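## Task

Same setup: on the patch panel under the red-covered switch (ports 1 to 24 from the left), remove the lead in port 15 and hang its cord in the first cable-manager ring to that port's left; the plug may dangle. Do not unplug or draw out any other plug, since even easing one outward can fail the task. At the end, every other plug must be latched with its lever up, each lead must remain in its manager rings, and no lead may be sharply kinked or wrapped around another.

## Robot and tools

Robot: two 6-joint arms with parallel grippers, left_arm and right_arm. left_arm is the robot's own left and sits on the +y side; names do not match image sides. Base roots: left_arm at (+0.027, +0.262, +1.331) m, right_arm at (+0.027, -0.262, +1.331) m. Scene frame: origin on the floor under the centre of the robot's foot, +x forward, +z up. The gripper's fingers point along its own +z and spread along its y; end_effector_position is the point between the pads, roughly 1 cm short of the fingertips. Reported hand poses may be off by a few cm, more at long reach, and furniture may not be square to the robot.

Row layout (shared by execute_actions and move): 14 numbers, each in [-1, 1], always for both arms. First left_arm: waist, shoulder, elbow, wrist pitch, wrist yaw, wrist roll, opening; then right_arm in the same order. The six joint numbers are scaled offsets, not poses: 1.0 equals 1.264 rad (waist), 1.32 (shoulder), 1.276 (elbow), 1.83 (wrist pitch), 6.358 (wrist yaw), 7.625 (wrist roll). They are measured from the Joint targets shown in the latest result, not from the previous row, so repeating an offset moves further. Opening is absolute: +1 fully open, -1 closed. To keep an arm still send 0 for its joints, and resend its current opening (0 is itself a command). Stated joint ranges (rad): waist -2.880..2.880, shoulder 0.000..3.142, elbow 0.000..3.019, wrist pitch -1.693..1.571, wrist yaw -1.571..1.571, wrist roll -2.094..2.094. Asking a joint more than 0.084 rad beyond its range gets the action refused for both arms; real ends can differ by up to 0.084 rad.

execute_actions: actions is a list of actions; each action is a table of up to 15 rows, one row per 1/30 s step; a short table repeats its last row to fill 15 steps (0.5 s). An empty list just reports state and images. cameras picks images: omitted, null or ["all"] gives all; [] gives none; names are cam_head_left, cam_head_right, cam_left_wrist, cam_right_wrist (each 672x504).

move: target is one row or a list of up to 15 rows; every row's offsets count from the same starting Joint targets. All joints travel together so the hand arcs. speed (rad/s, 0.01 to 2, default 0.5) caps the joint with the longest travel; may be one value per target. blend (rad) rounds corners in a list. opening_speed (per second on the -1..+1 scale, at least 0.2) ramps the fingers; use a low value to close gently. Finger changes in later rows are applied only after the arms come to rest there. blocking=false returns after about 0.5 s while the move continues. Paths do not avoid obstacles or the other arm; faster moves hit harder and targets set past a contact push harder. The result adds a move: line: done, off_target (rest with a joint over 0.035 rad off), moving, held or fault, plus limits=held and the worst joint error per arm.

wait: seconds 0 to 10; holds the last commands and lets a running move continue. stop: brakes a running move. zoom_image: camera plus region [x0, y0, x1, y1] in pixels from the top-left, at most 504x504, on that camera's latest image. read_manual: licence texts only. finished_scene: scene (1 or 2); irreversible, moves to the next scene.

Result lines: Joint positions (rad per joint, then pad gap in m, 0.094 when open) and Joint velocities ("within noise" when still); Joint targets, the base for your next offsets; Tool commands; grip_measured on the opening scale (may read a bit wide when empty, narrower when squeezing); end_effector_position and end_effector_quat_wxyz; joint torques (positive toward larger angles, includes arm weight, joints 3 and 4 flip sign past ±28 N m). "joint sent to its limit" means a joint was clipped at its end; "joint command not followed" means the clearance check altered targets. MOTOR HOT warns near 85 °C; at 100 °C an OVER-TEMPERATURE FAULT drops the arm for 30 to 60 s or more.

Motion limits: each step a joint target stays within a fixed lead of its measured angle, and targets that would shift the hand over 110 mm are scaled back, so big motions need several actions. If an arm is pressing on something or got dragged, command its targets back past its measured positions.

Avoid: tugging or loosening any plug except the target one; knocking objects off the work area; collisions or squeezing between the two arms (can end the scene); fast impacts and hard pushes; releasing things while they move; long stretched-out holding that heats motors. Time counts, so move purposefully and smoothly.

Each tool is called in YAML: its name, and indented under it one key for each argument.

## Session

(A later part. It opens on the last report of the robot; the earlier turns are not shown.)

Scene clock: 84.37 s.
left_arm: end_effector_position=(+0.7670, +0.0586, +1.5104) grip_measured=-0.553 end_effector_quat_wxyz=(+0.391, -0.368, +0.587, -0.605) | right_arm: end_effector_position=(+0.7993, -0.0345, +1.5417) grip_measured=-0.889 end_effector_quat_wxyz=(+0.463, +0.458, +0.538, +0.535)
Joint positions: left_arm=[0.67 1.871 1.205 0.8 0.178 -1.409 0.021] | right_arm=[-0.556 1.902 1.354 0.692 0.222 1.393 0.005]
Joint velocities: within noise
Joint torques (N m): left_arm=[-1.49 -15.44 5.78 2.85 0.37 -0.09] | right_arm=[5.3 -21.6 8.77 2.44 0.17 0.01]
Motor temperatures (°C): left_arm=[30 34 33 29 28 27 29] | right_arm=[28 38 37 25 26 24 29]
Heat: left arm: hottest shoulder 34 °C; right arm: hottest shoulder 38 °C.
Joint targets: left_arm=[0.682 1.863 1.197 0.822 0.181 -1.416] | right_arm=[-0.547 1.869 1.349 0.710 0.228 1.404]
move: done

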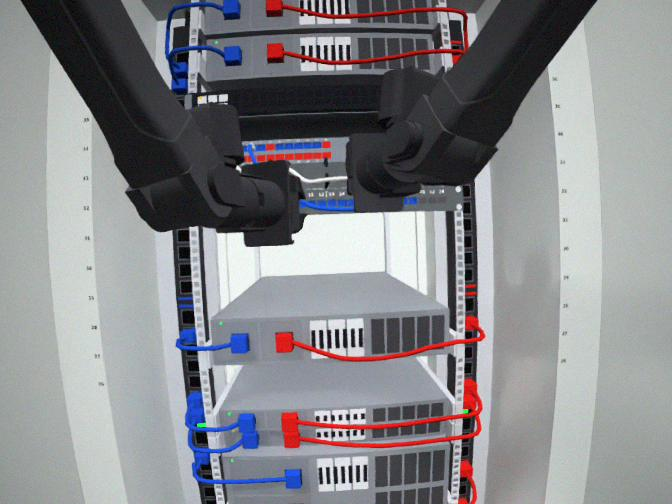

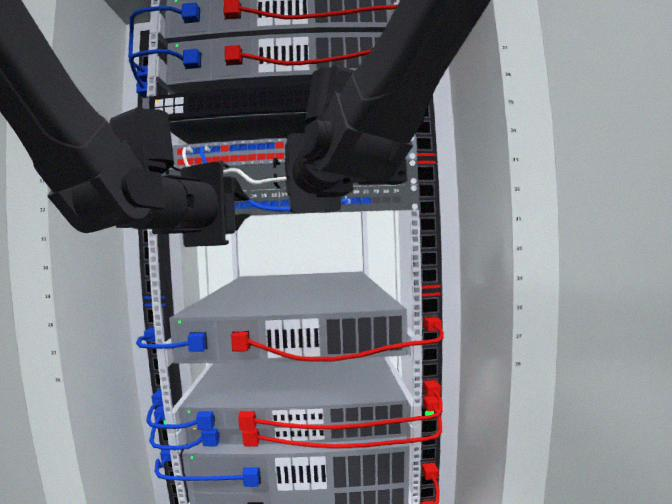

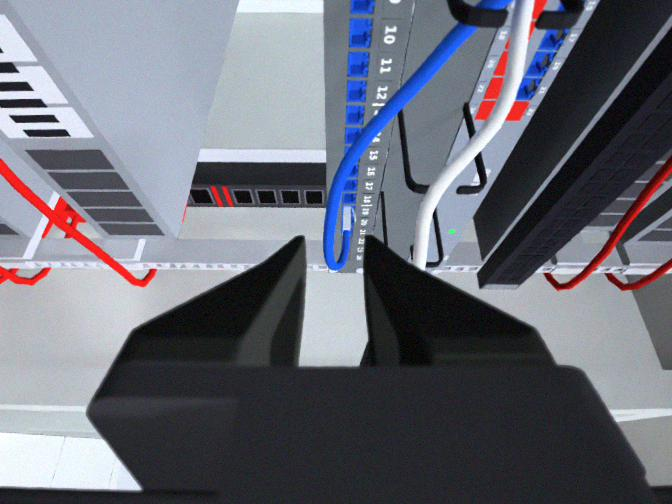

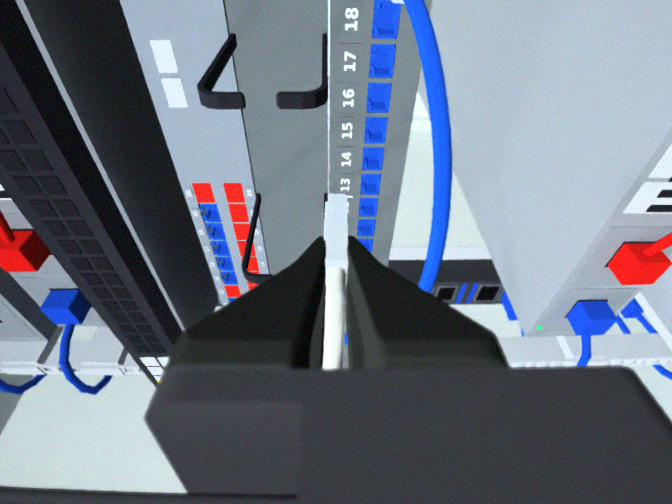

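move:
  target: [0.0024,-0.0561,-0.0768,0.0497,-0.067,0,0,0,0,0,0,0,0,-0.98]
  speed: 0.4
  cameras: ["cam_left_wrist","cam_head_left"]

zoom_image:
  camera: "cam_left_wrist"
  region: [320, 60, 540, 340]

zoom_image:
  camera: "cam_head_left"
  region: [200, 130, 370, 230]

Scene clock: 86.37 s.
left_arm: end_effector_position=(+0.7548, +0.1412, +1.5218) grip_measured=-0.003 end_effector_quat_wxyz=(+0.506, -0.490, +0.492, -0.512) | right_arm: end_effector_position=(+0.7994, -0.0346, +1.5418) grip_measured=-0.889 end_effector_quat_wxyz=(+0.463, +0.458, +0.538, +0.535)
Joint positions: left_arm=[0.673 1.8 1.108 0.891 -0.242 -1.409 0.047] | right_arm=[-0.556 1.902 1.354 0.692 0.222 1.393 0.005]
Joint velocities: within noise
Joint torques (N m): left_arm=[-1.49 -14.21 5.71 2.85 0.1 -0.1] | right_arm=[4.95 -21.48 8.77 2.44 0.16 0.01]
Motor temperatures (°C): left_arm=[30 34 33 29 28 27 29] | right_arm=[28 38 37 25 26 24 29]
Heat: left arm: hottest shoulder 34 °C; right arm: hottest shoulder 38 °C.
Joint targets: left_arm=[0.685 1.789 1.099 0.913 -0.245 -1.416] | right_arm=[-0.547 1.869 1.349 0.710 0.228 1.404]
move: done
Images, in order (width x height): cam_head_left 672x504, cam_left_wrist 672x504.

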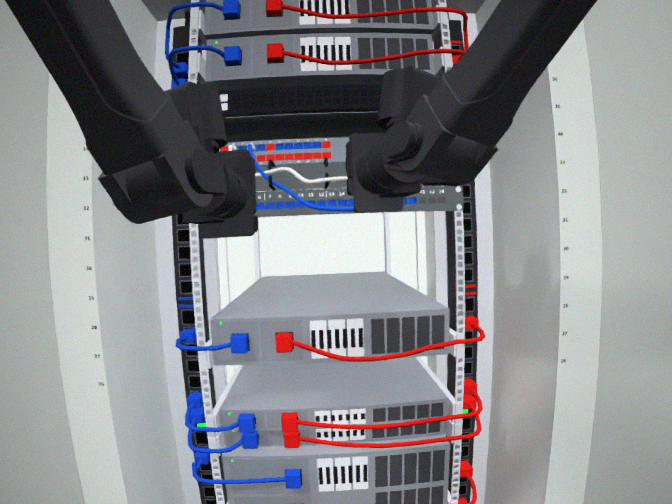

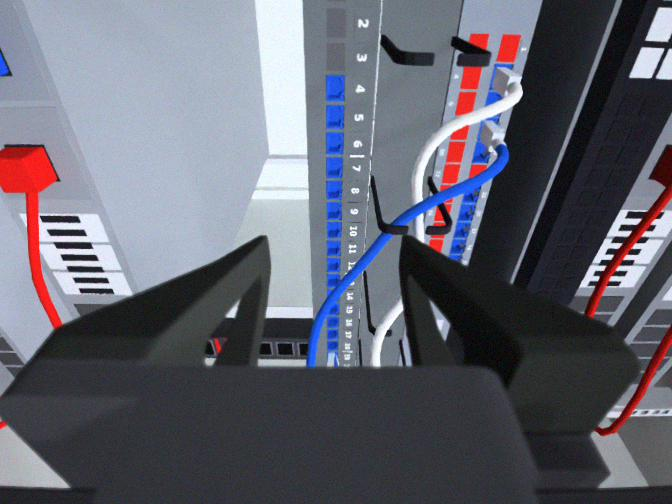

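Scaled by 1.800 from the camera's 672x504 image, which has a finer 960x720 frame.

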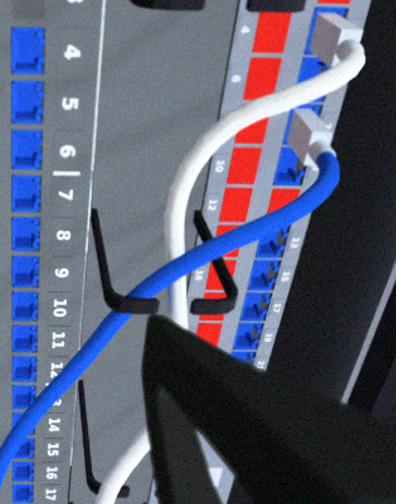

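Scaled by 2.965 from the camera's 672x504 image, which has a finer 960x720 frame.

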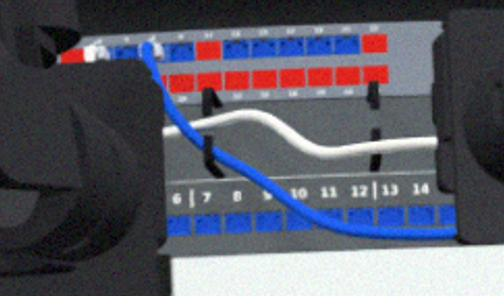

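zoom_image:
  camera: "cam_left_wrist"
  region: [360, 190, 460, 265]

zoom_image:
  camera: "cam_head_left"
  region: [245, 150, 315, 200]

Scaled by 5.040 from the camera's 672x504 image, which has a finer 960x720 frame.

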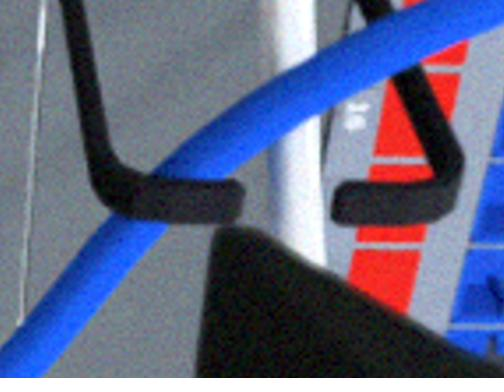

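Scaled by 7.200 from the camera's 672x504 image, which has a finer 960x720 frame.

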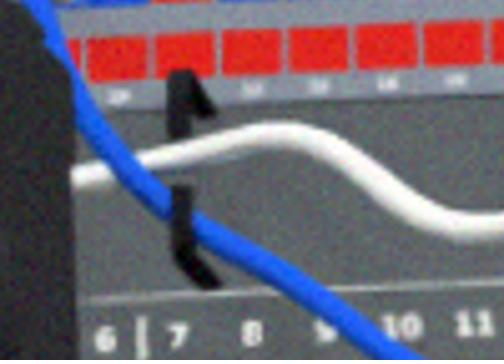

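move:
  target: [0,0,0,0,0,0,0,0.0127,-0.0333,0.0635,-0.0514,0.0031,-0.0007,-0.98]
  speed: 0.12
  cameras: ["cam_left_wrist","cam_right_wrist","cam_head_left"]

zoom_image:
  camera: "cam_left_wrist"
  region: [340, 180, 460, 370]

zoom_image:
  camera: "cam_head_left"
  region: [245, 140, 375, 210]

Scene clock: 89.47 s.
left_arm: end_effector_position=(+0.7547, +0.1413, +1.5216) grip_measured=-0.003 end_effector_quat_wxyz=(+0.506, -0.490, +0.492, -0.512) | right_arm: end_effector_position=(+0.7992, -0.0359, +1.5678) grip_measured=-0.889 end_effector_quat_wxyz=(+0.463, +0.463, +0.539, +0.529)
Joint positions: left_arm=[0.673 1.8 1.108 0.891 -0.242 -1.409 0.047] | right_arm=[-0.547 1.859 1.372 0.621 0.244 1.393 0.005]
Joint velocities: within noise
Joint torques (N m): left_arm=[-2.14 -15.38 5.64 2.99 0.1 -0.08] | right_arm=[5.54 -21.36 14.6 1.43 0.09 -0.05]
Motor temperatures (°C): left_arm=[30 34 33 29 28 27 29] | right_arm=[28 38 37 25 26 24 29]
Heat: left arm: hottest shoulder 34 °C; right arm: hottest shoulder 38 °C.
Joint targets: left_arm=[0.685 1.789 1.099 0.913 -0.245 -1.416] | right_arm=[-0.531 1.824 1.430 0.616 0.248 1.399]
move: off_target (right_arm); right_arm: the elbow is farthest, 0.058 rad from its target
Images, in order (width x height): cam_head_left 672x504, cam_left_wrist 672x504, cam_right_wrist 672x504.

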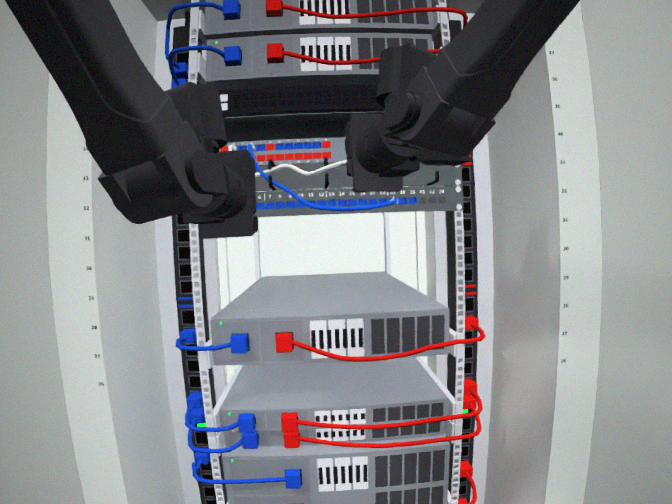

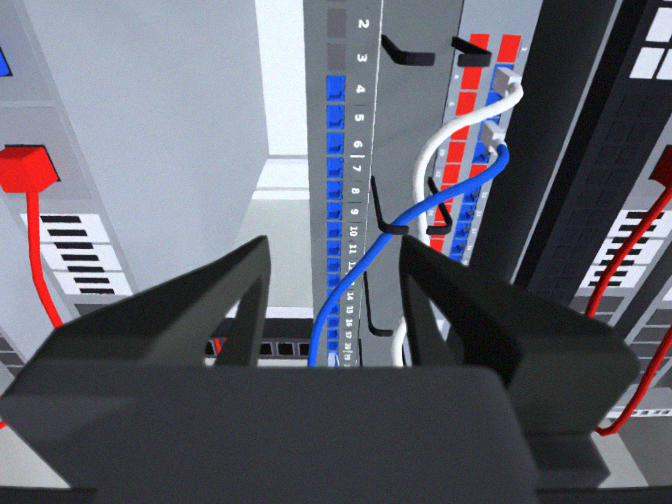

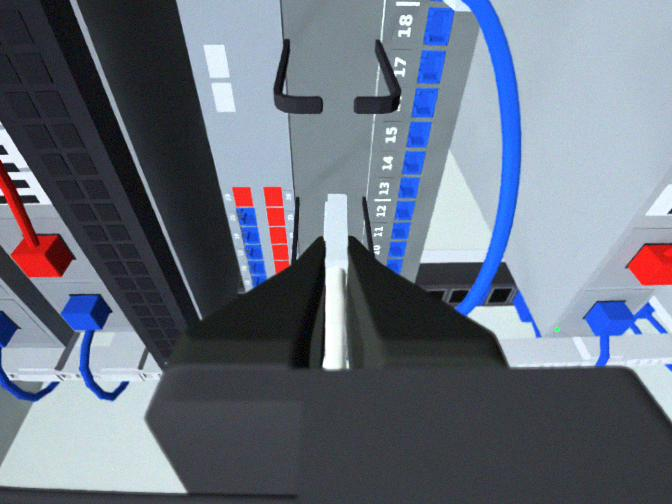

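Scaled by 2.653 from the camera's 672x504 image, which has a finer 960x720 frame.

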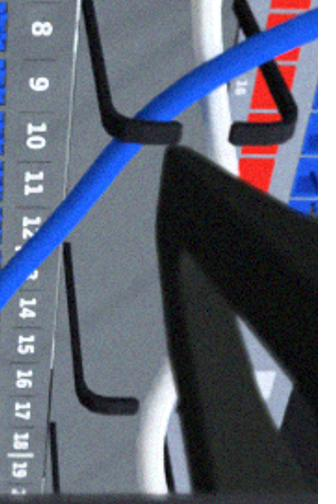

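Scaled by 3.877 from the camera's 672x504 image, which has a finer 960x720 frame.

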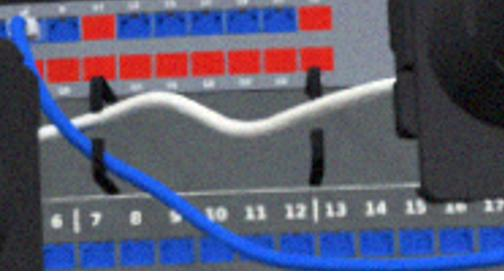

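zoom_image:
  camera: "cam_left_wrist"
  region: [370, 160, 470, 260]

zoom_image:
  camera: "cam_head_left"
  region: [245, 150, 345, 200]

zoom_image:
  camera: "cam_head_right"
  region: [195, 140, 295, 210]

Scaled by 5.040 from the camera's 672x504 image, which has a finer 960x720 frame.

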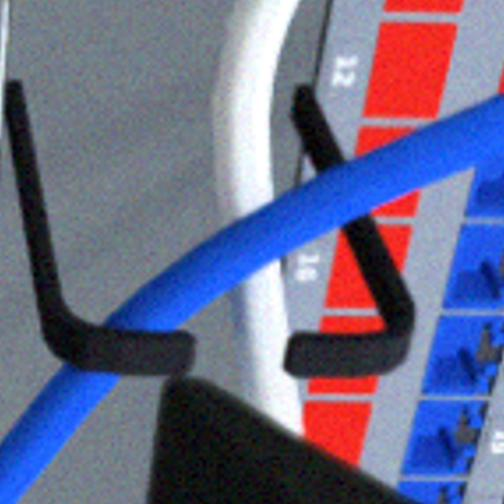

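Scaled by 5.040 from the camera's 672x504 image, which has a finer 960x720 frame.

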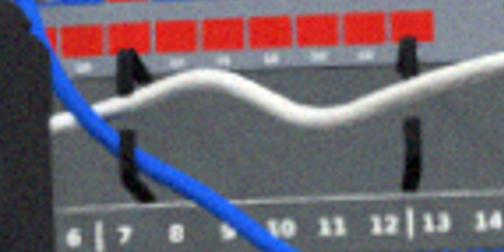

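This scene's latest camera images include none from cam_head_right. They are from: cam_head_left, cam_left_wrist, cam_right_wrist. cam_head_right's image comes with the result of a call that names it in "cameras".

move:
  target: [0.0071,-0.0689,0.0439,-0.118,0.054,0,0,0,0,0,0,0,0,-0.98]
  speed: 0.3

zoom_image:
  camera: "cam_left_wrist"
  region: [270, 100, 470, 300]

zoom_image:
  camera: "cam_head_right"
  region: [195, 140, 295, 210]

Scene clock: 92.23 s.
left_arm: end_effector_position=(+0.7405, +0.0955, +1.5500) grip_measured=-0.003 end_effector_quat_wxyz=(+0.409, -0.403, +0.580, -0.577) | right_arm: end_effector_position=(+0.7991, -0.0359, +1.5677) grip_measured=-0.889 end_effector_quat_wxyz=(+0.463, +0.463, +0.539, +0.529)
Joint positions: left_arm=[0.682 1.708 1.108 0.712 0.095 -1.409 0.047] | right_arm=[-0.547 1.859 1.372 0.62 0.244 1.393 0.005]
Joint velocities: within noise
Joint torques (N m): left_arm=[-1.38 -14.04 10.22 1.5 0.35 -0.07] | right_arm=[5.48 -21.54 14.58 1.5 0.07 -0.03]
Motor temperatures (°C): left_arm=[30 34 33 29 28 27 29] | right_arm=[28 39 38 25 26 24 29]
Heat: left arm: hottest shoulder 34 °C; right arm: hottest shoulder 39 °C.
Joint targets: left_arm=[0.694 1.698 1.155 0.696 0.098 -1.416] | right_arm=[-0.531 1.824 1.430 0.616 0.248 1.399]
move: off_target (left_arm, right_arm); left_arm: the elbow is farthest, 0.047 rad from its target; right_arm: the elbow is farthest, 0.058 rad from its target

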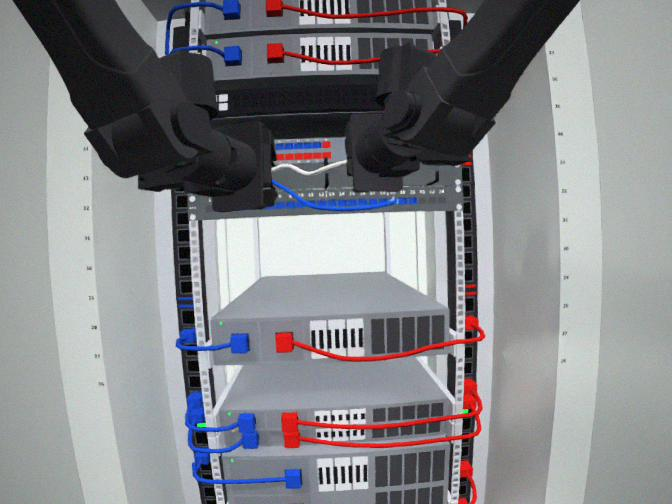

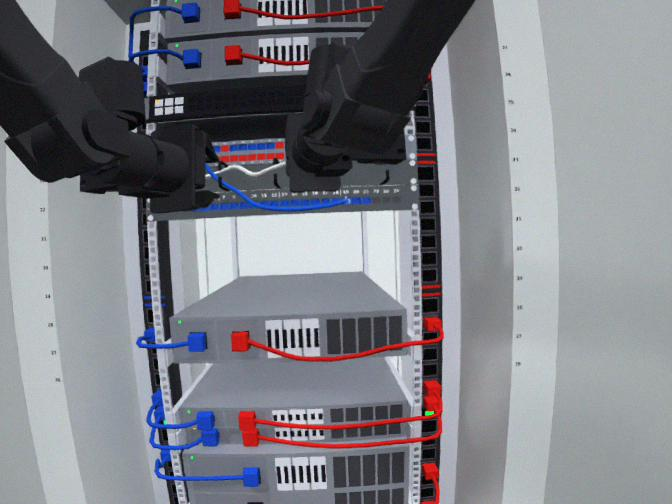

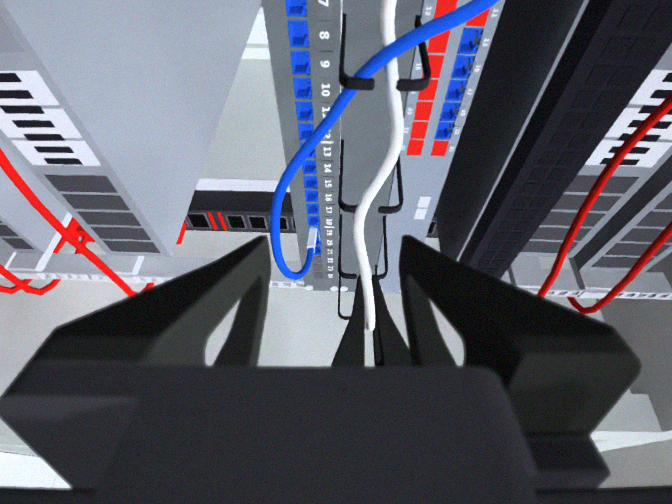

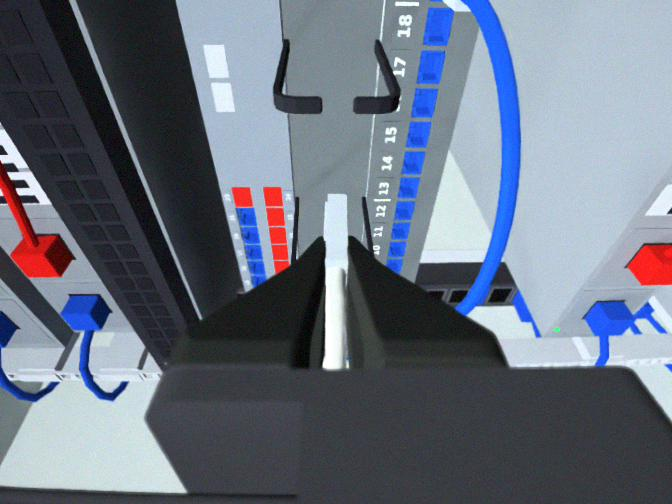

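Scaled by 2.520 from the camera's 672x504 image, which has a finer 960x720 frame.

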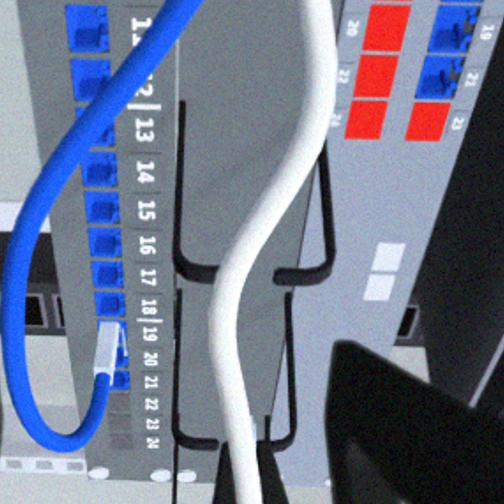

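Scaled by 5.040 from the camera's 672x504 image, which has a finer 960x720 frame.

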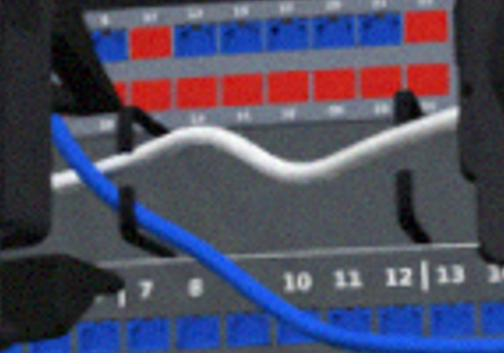

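move:
  target: [0,0,0,0,0,0,0,-0.003,-0.013,0,0,-0.0008,0,-0.98]
  speed: 0.1
  cameras: ["cam_left_wrist","cam_right_wrist","cam_head_right"]

zoom_image:
  camera: "cam_left_wrist"
  region: [270, 100, 470, 300]

Scene clock: 93.73 s.
left_arm: end_effector_position=(+0.7406, +0.0958, +1.5500) grip_measured=-0.003 end_effector_quat_wxyz=(+0.409, -0.403, +0.580, -0.577) | right_arm: end_effector_position=(+0.7982, -0.0377, +1.5773) grip_measured=-0.889 end_effector_quat_wxyz=(+0.465, +0.462, +0.535, +0.533)
Joint positions: left_arm=[0.682 1.708 1.108 0.712 0.095 -1.409 0.047] | right_arm=[-0.547 1.846 1.372 0.619 0.242 1.393 0.005]
Joint velocities: within noise
Joint torques (N m): left_arm=[-1.44 -13.8 10.24 1.62 0.37 -0.04] | right_arm=[5.42 -21.66 14.69 1.7 -0.06 -0.04]
Motor temperatures (°C): left_arm=[30 34 33 29 28 27 29] | right_arm=[28 39 38 25 26 24 29]
Heat: left arm: hottest shoulder 34 °C; right arm: hottest shoulder 39 °C.
Joint targets: left_arm=[0.694 1.698 1.155 0.697 0.098 -1.416] | right_arm=[-0.535 1.807 1.430 0.616 0.243 1.399]
move: off_target (left_arm, right_arm); left_arm: the elbow is farthest, 0.047 rad from its target; right_arm: the elbow is farthest, 0.058 rad from its target
Images, in order (width x height): cam_head_right 672x504, cam_left_wrist 672x504, cam_right_wrist 672x504.

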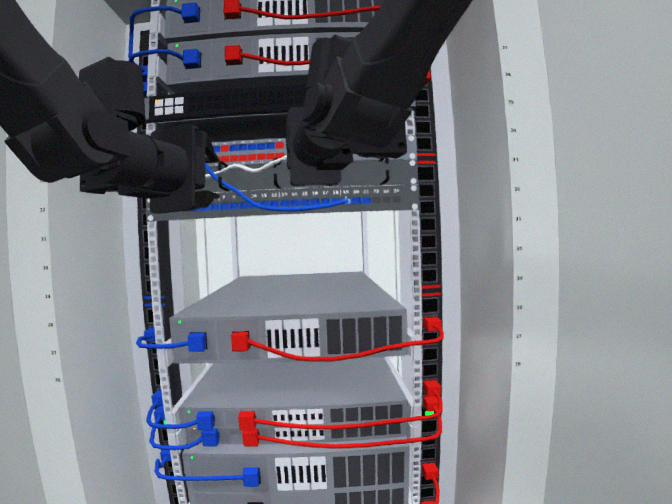

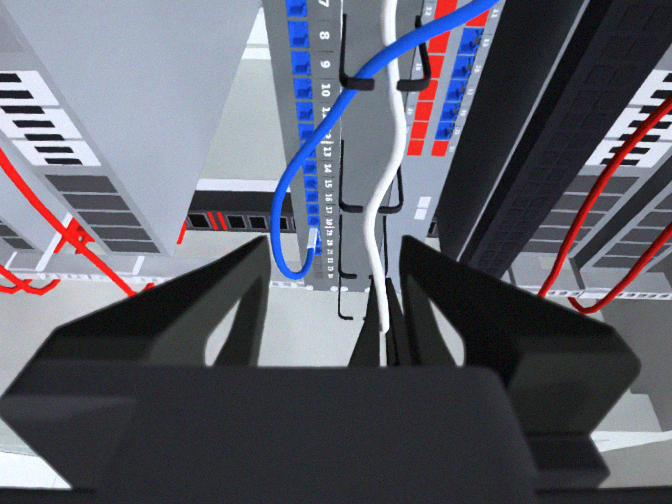

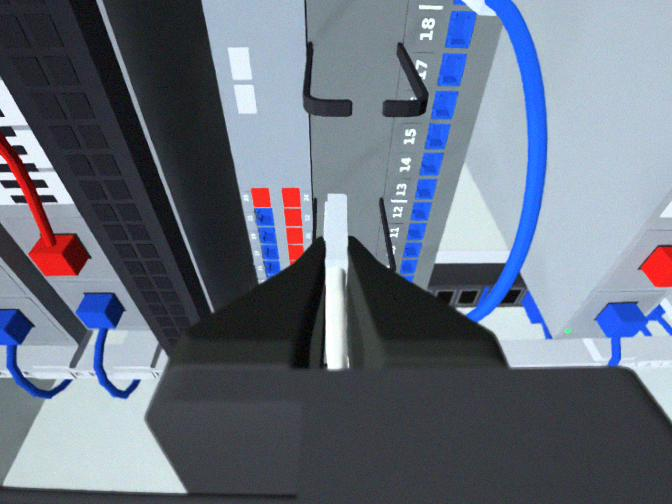

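Scaled by 2.520 from the camera's 672x504 image, which has a finer 960x720 frame.

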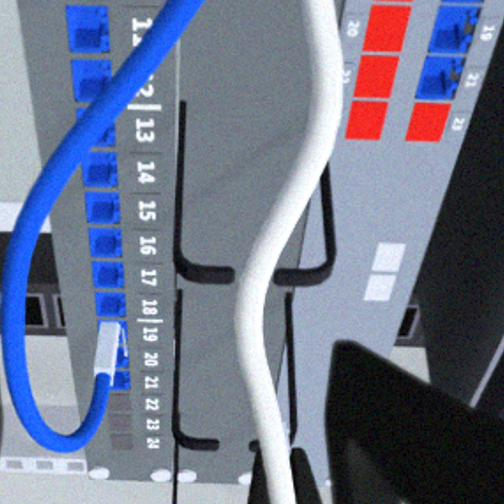

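move:
  target: [0,0,0,0,0,0,0,-0.026,0.06,0.068,-0.0225,-0.0014,0,-0.98]
  speed: 0.12
  cameras: ["cam_left_wrist","cam_right_wrist","cam_head_right"]

zoom_image:
  camera: "cam_left_wrist"
  region: [270, 100, 470, 300]

Scene clock: 95.57 s.
left_arm: end_effector_position=(+0.7406, +0.0958, +1.5500) grip_measured=-0.003 end_effector_quat_wxyz=(+0.409, -0.403, +0.580, -0.577) | right_arm: end_effector_position=(+0.8186, -0.0351, +1.5858) grip_measured=-0.889 end_effector_quat_wxyz=(+0.467, +0.461, +0.533, +0.534)
Joint positions: left_arm=[0.682 1.708 1.108 0.712 0.095 -1.409 0.047] | right_arm=[-0.553 1.879 1.451 0.579 0.237 1.393 0.005]
Joint velocities: within noise
Joint torques (N m): left_arm=[-1.85 -14.21 9.96 1.51 0.41 -0.09] | right_arm=[3.14 -18.32 15.54 1.54 -0.23 -0.06]
Motor temperatures (°C): left_arm=[30 34 34 29 28 27 29] | right_arm=[28 39 38 25 26 24 30]
Heat: left arm: hottest shoulder 34 °C; right arm: hottest shoulder 39 °C.
Joint targets: left_arm=[0.694 1.698 1.155 0.697 0.098 -1.416] | right_arm=[-0.568 1.886 1.517 0.575 0.234 1.399]
move: off_target (left_arm, right_arm); left_arm: the elbow is farthest, 0.047 rad from its target; right_arm: the elbow is farthest, 0.066 rad from its target
Images, in order (width x height): cam_head_right 672x504, cam_left_wrist 672x504, cam_right_wrist 672x504.

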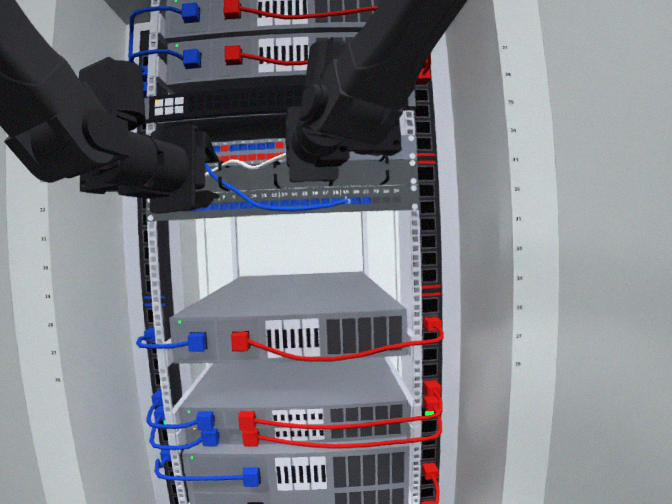

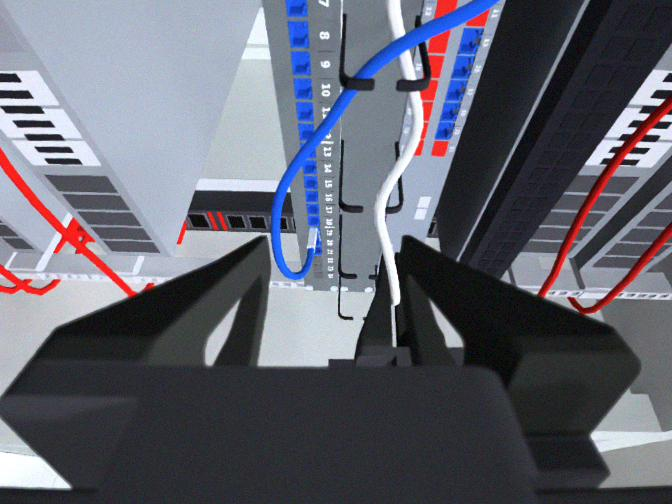

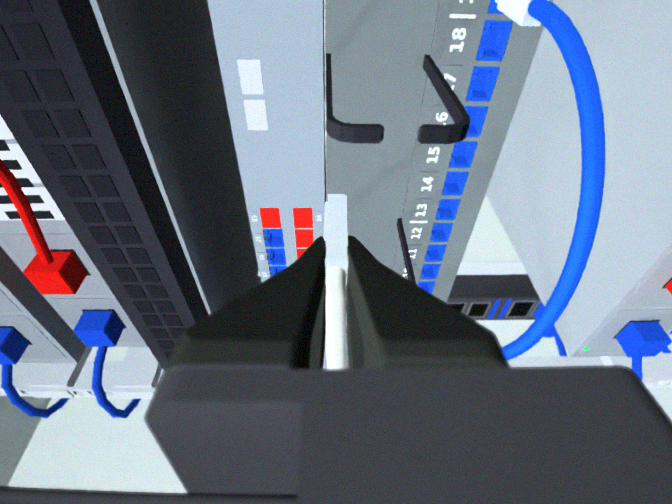

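Scaled by 2.520 from the camera's 672x504 image, which has a finer 960x720 frame.

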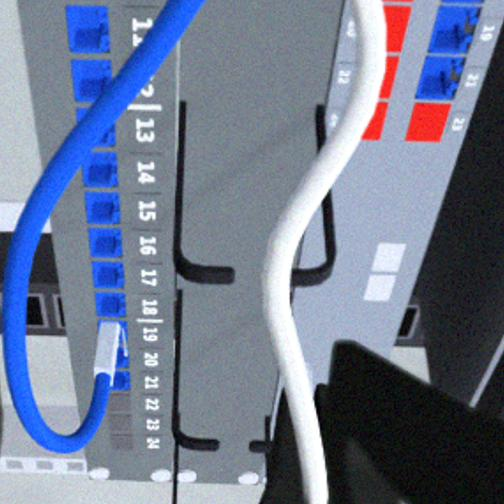

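zoom_image:
  camera: "cam_left_wrist"
  region: [330, 30, 470, 170]

zoom_image:
  camera: "cam_head_right"
  region: [195, 140, 295, 210]

Scaled by 3.600 from the camera's 672x504 image, which has a finer 960x720 frame.

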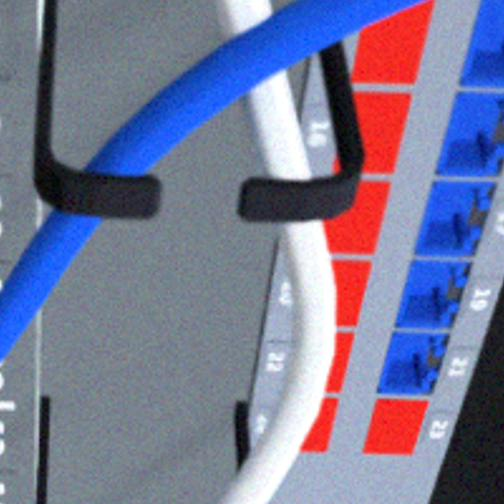

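Scaled by 5.040 from the camera's 672x504 image, which has a finer 960x720 frame.

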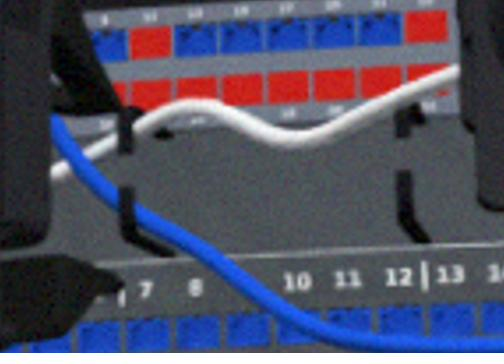

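move:
  target: [0,0,0,0,0,0,0,-0.004,0.0095,0,0,0,0,-0.98]
  speed: 0.1
  cameras: ["cam_left_wrist","cam_right_wrist","cam_head_right"]

zoom_image:
  camera: "cam_left_wrist"
  region: [270, 100, 470, 300]

Scene clock: 96.93 s.
left_arm: end_effector_position=(+0.7406, +0.0958, +1.5500) grip_measured=-0.003 end_effector_quat_wxyz=(+0.409, -0.403, +0.580, -0.577) | right_arm: end_effector_position=(+0.8202, -0.0359, +1.5777) grip_measured=-0.889 end_effector_quat_wxyz=(+0.466, +0.463, +0.536, +0.530)
Joint positions: left_arm=[0.682 1.708 1.108 0.712 0.095 -1.409 0.047] | right_arm=[-0.556 1.889 1.451 0.579 0.237 1.393 0.005]
Joint velocities: within noise
Joint torques (N m): left_arm=[-1.67 -13.04 10.07 1.4 0.41 -0.08] | right_arm=[2.9 -18.32 15.58 1.58 -0.25 -0.05]
Motor temperatures (°C): left_arm=[30 35 34 29 28 27 29] | right_arm=[28 39 38 25 26 24 30]
Heat: left arm: hottest shoulder 35 °C; right arm: hottest shoulder 39 °C.
Joint targets: left_arm=[0.694 1.698 1.155 0.697 0.098 -1.416] | right_arm=[-0.573 1.899 1.517 0.575 0.234 1.399]
move: off_target (left_arm, right_arm); left_arm: the elbow is farthest, 0.047 rad from its target; right_arm: the elbow is farthest, 0.066 rad from its target
Images, in order (width x height): cam_head_right 672x504, cam_left_wrist 672x504, cam_right_wrist 672x504.

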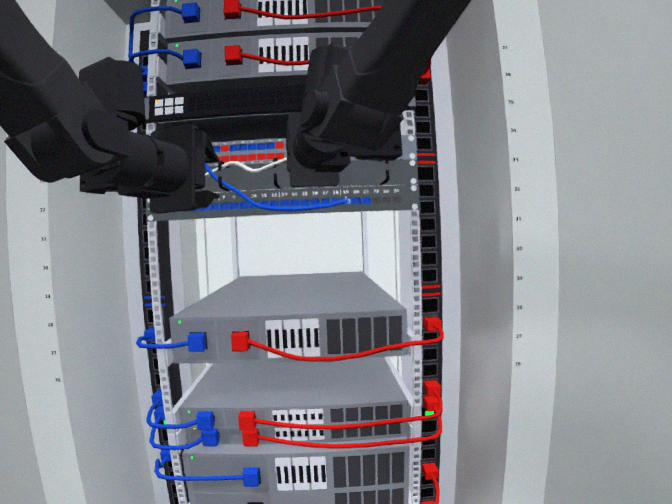

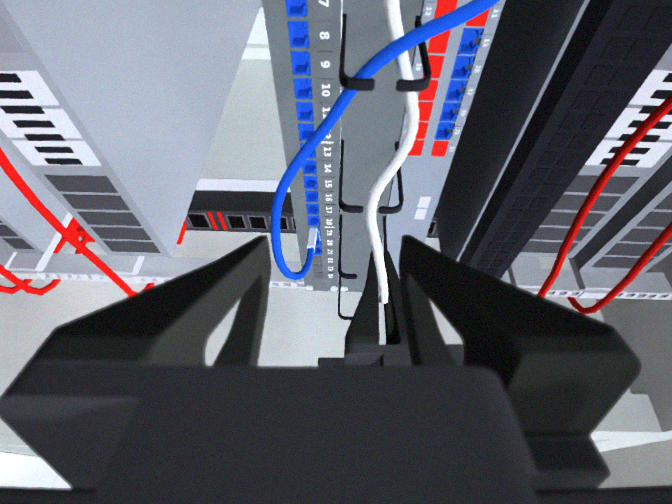

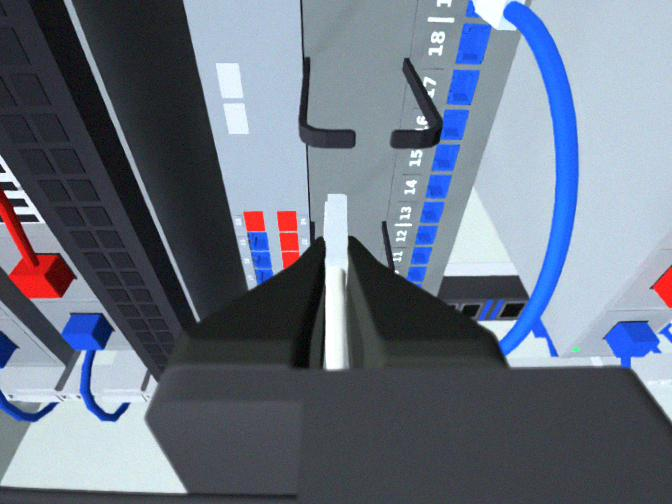

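Scaled by 2.520 from the camera's 672x504 image, which has a finer 960x720 frame.

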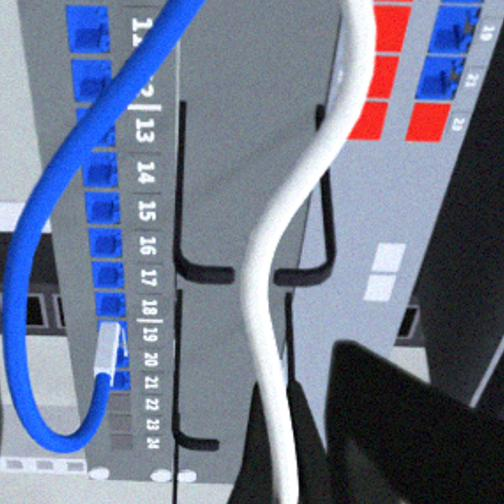

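move:
  target: [0,0,0,0,0,0,0,-0.0087,0.0409,0.0737,-0.0213,-0.0013,0,-0.98]
  speed: 0.1
  cameras: ["cam_left_wrist","cam_right_wrist","cam_head_right"]

zoom_image:
  camera: "cam_left_wrist"
  region: [270, 100, 470, 300]

zoom_image:
  camera: "cam_head_right"
  region: [195, 140, 295, 210]

Scene clock: 98.90 s.
left_arm: end_effector_position=(+0.7406, +0.0958, +1.5500) grip_measured=-0.003 end_effector_quat_wxyz=(+0.409, -0.403, +0.580, -0.577) | right_arm: end_effector_position=(+0.8456, -0.0357, +1.5788) grip_measured=-0.889 end_effector_quat_wxyz=(+0.468, +0.464, +0.535, +0.529)
Joint positions: left_arm=[0.682 1.708 1.108 0.712 0.095 -1.409 0.047] | right_arm=[-0.569 1.941 1.544 0.54 0.229 1.393 0.005]
Joint velocities: within noise
Joint torques (N m): left_arm=[-1.49 -14.27 10.1 1.5 0.37 -0.1] | right_arm=[3.43 -18.96 15.82 1.57 -0.25 -0.06]
Motor temperatures (°C): left_arm=[30 35 34 29 28 27 29] | right_arm=[28 39 38 25 26 24 30]
Heat: left arm: hottest shoulder 35 °C; right arm: hottest shoulder 39 °C.
Joint targets: left_arm=[0.694 1.698 1.155 0.697 0.098 -1.416] | right_arm=[-0.584 1.953 1.611 0.536 0.225 1.399]
move: off_target (left_arm, right_arm); left_arm: the elbow is farthest, 0.047 rad from its target; right_arm: the elbow is farthest, 0.067 rad from its target
Images, in order (width x height): cam_head_right 672x504, cam_left_wrist 672x504, cam_right_wrist 672x504.

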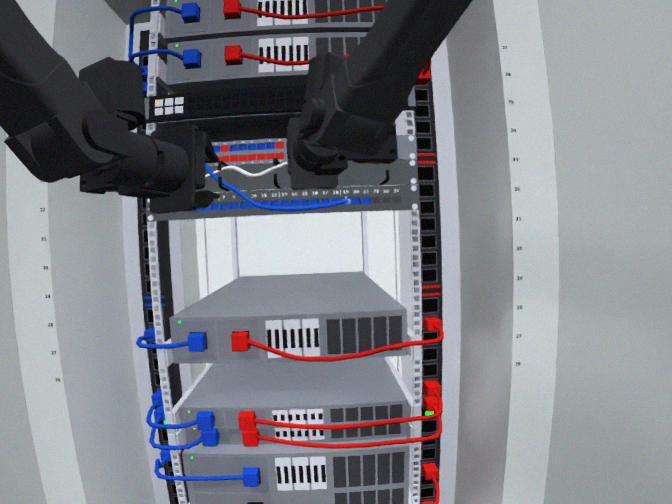

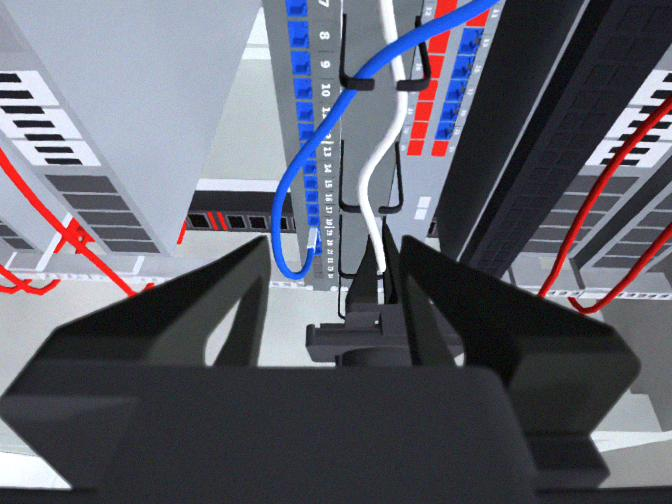

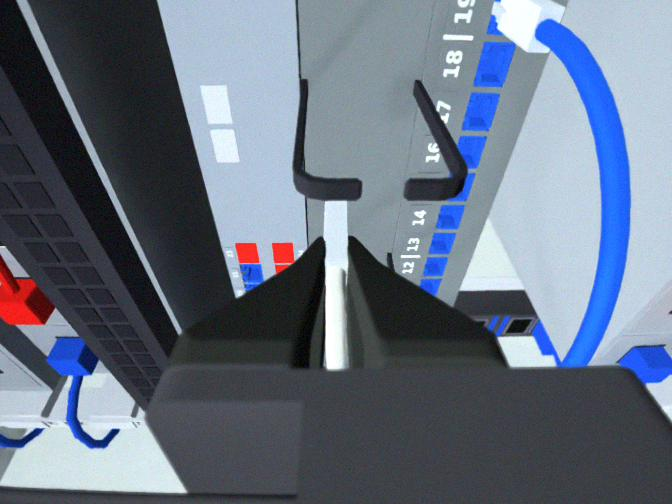

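Scaled by 2.520 from the camera's 672x504 image, which has a finer 960x720 frame.

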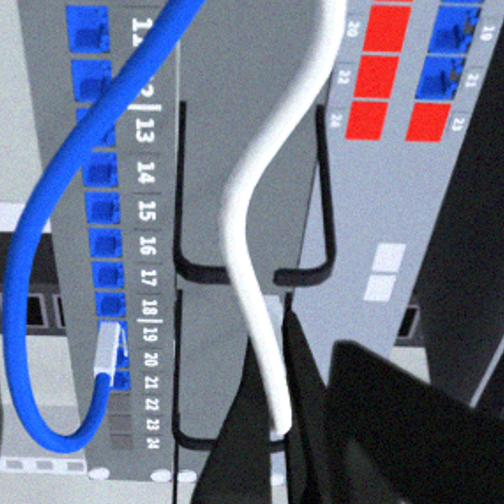

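Scaled by 5.040 from the camera's 672x504 image, which has a finer 960x720 frame.

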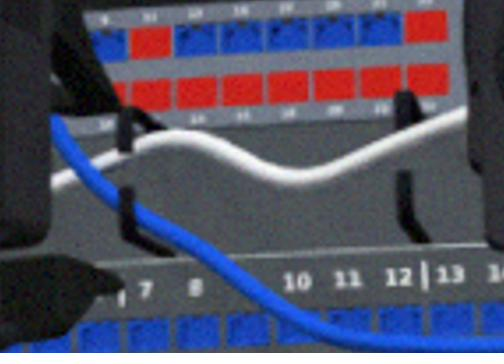

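move:
  target: [0,0,0,0,0,0,0,0.0,0.0215,0.0486,-0.0164,-0.0005,0,-0.98]
  speed: 0.08
  cameras: ["cam_left_wrist","cam_right_wrist","cam_head_right"]

zoom_image:
  camera: "cam_left_wrist"
  region: [310, 140, 430, 260]

zoom_image:
  camera: "cam_head_right"
  region: [195, 140, 295, 210]

Scene clock: 101.17 s.
left_arm: end_effector_position=(+0.7406, +0.0958, +1.5500) grip_measured=-0.003 end_effector_quat_wxyz=(+0.409, -0.403, +0.580, -0.577) | right_arm: end_effector_position=(+0.8597, -0.0328, +1.5835) grip_measured=-0.889 end_effector_quat_wxyz=(+0.469, +0.463, +0.534, +0.530)
Joint positions: left_arm=[0.682 1.708 1.108 0.712 0.095 -1.409 0.047] | right_arm=[-0.571 1.969 1.604 0.51 0.227 1.393 0.005]
Joint velocities: within noise
Joint torques (N m): left_arm=[-1.55 -13.98 10.22 1.52 0.38 -0.08] | right_arm=[3.49 -19.6 16.12 1.54 -0.3 -0.04]
Motor temperatures (°C): left_arm=[30 35 34 29 28 27 29] | right_arm=[28 38 39 25 26 24 30]
Heat: left arm: hottest shoulder 35 °C; right arm: hottest elbow 39 °C.
Joint targets: left_arm=[0.694 1.698 1.155 0.697 0.098 -1.416] | right_arm=[-0.584 1.981 1.673 0.506 0.222 1.399]
move: off_target (left_arm, right_arm); left_arm: the elbow is farthest, 0.047 rad from its target; right_arm: the elbow is farthest, 0.069 rad from its target
Images, in order (width x height): cam_head_right 672x504, cam_left_wrist 672x504, cam_right_wrist 672x504.

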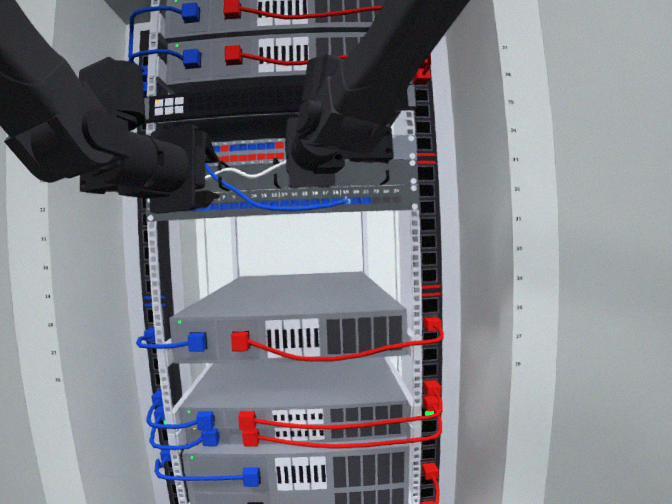

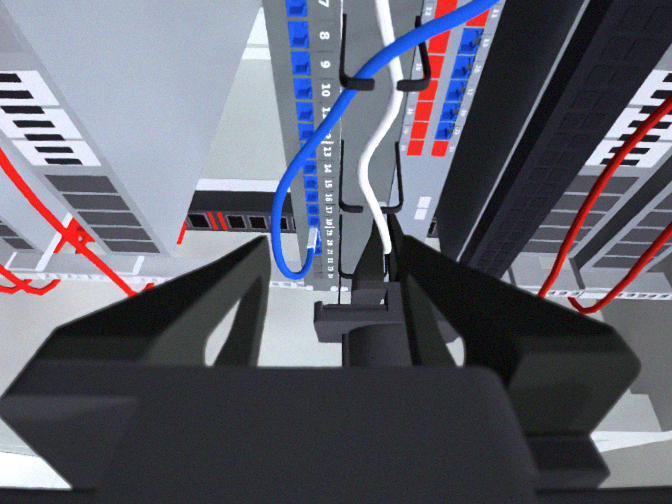

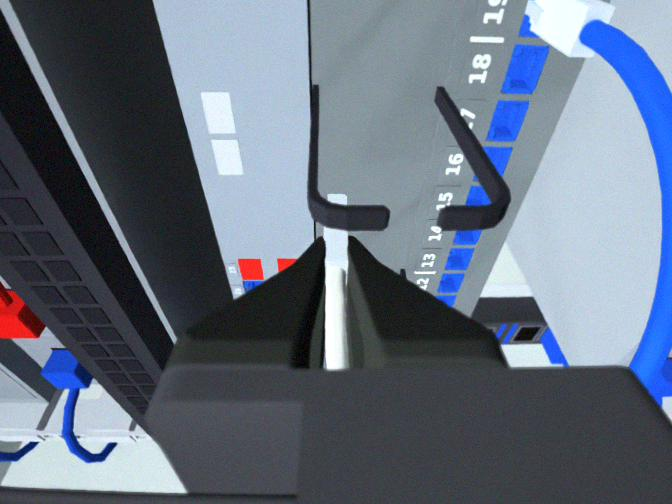

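Scaled by 4.200 from the camera's 672x504 image, which has a finer 960x720 frame.

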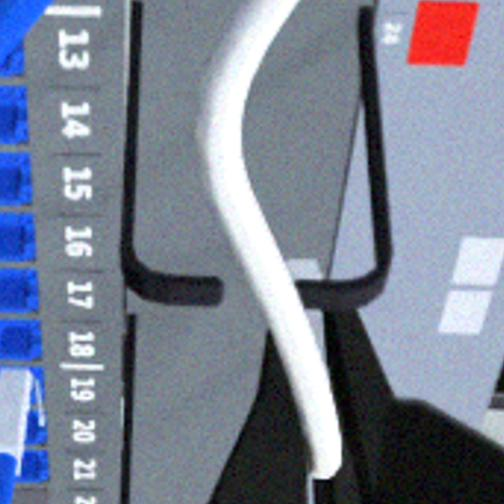

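Scaled by 5.040 from the camera's 672x504 image, which has a finer 960x720 frame.

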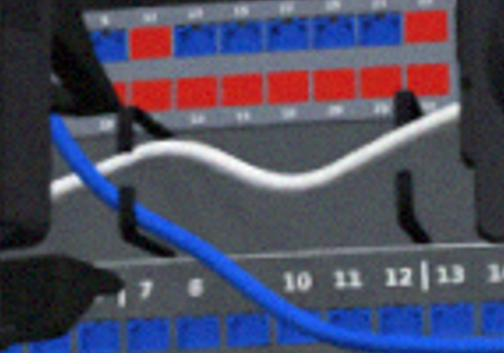

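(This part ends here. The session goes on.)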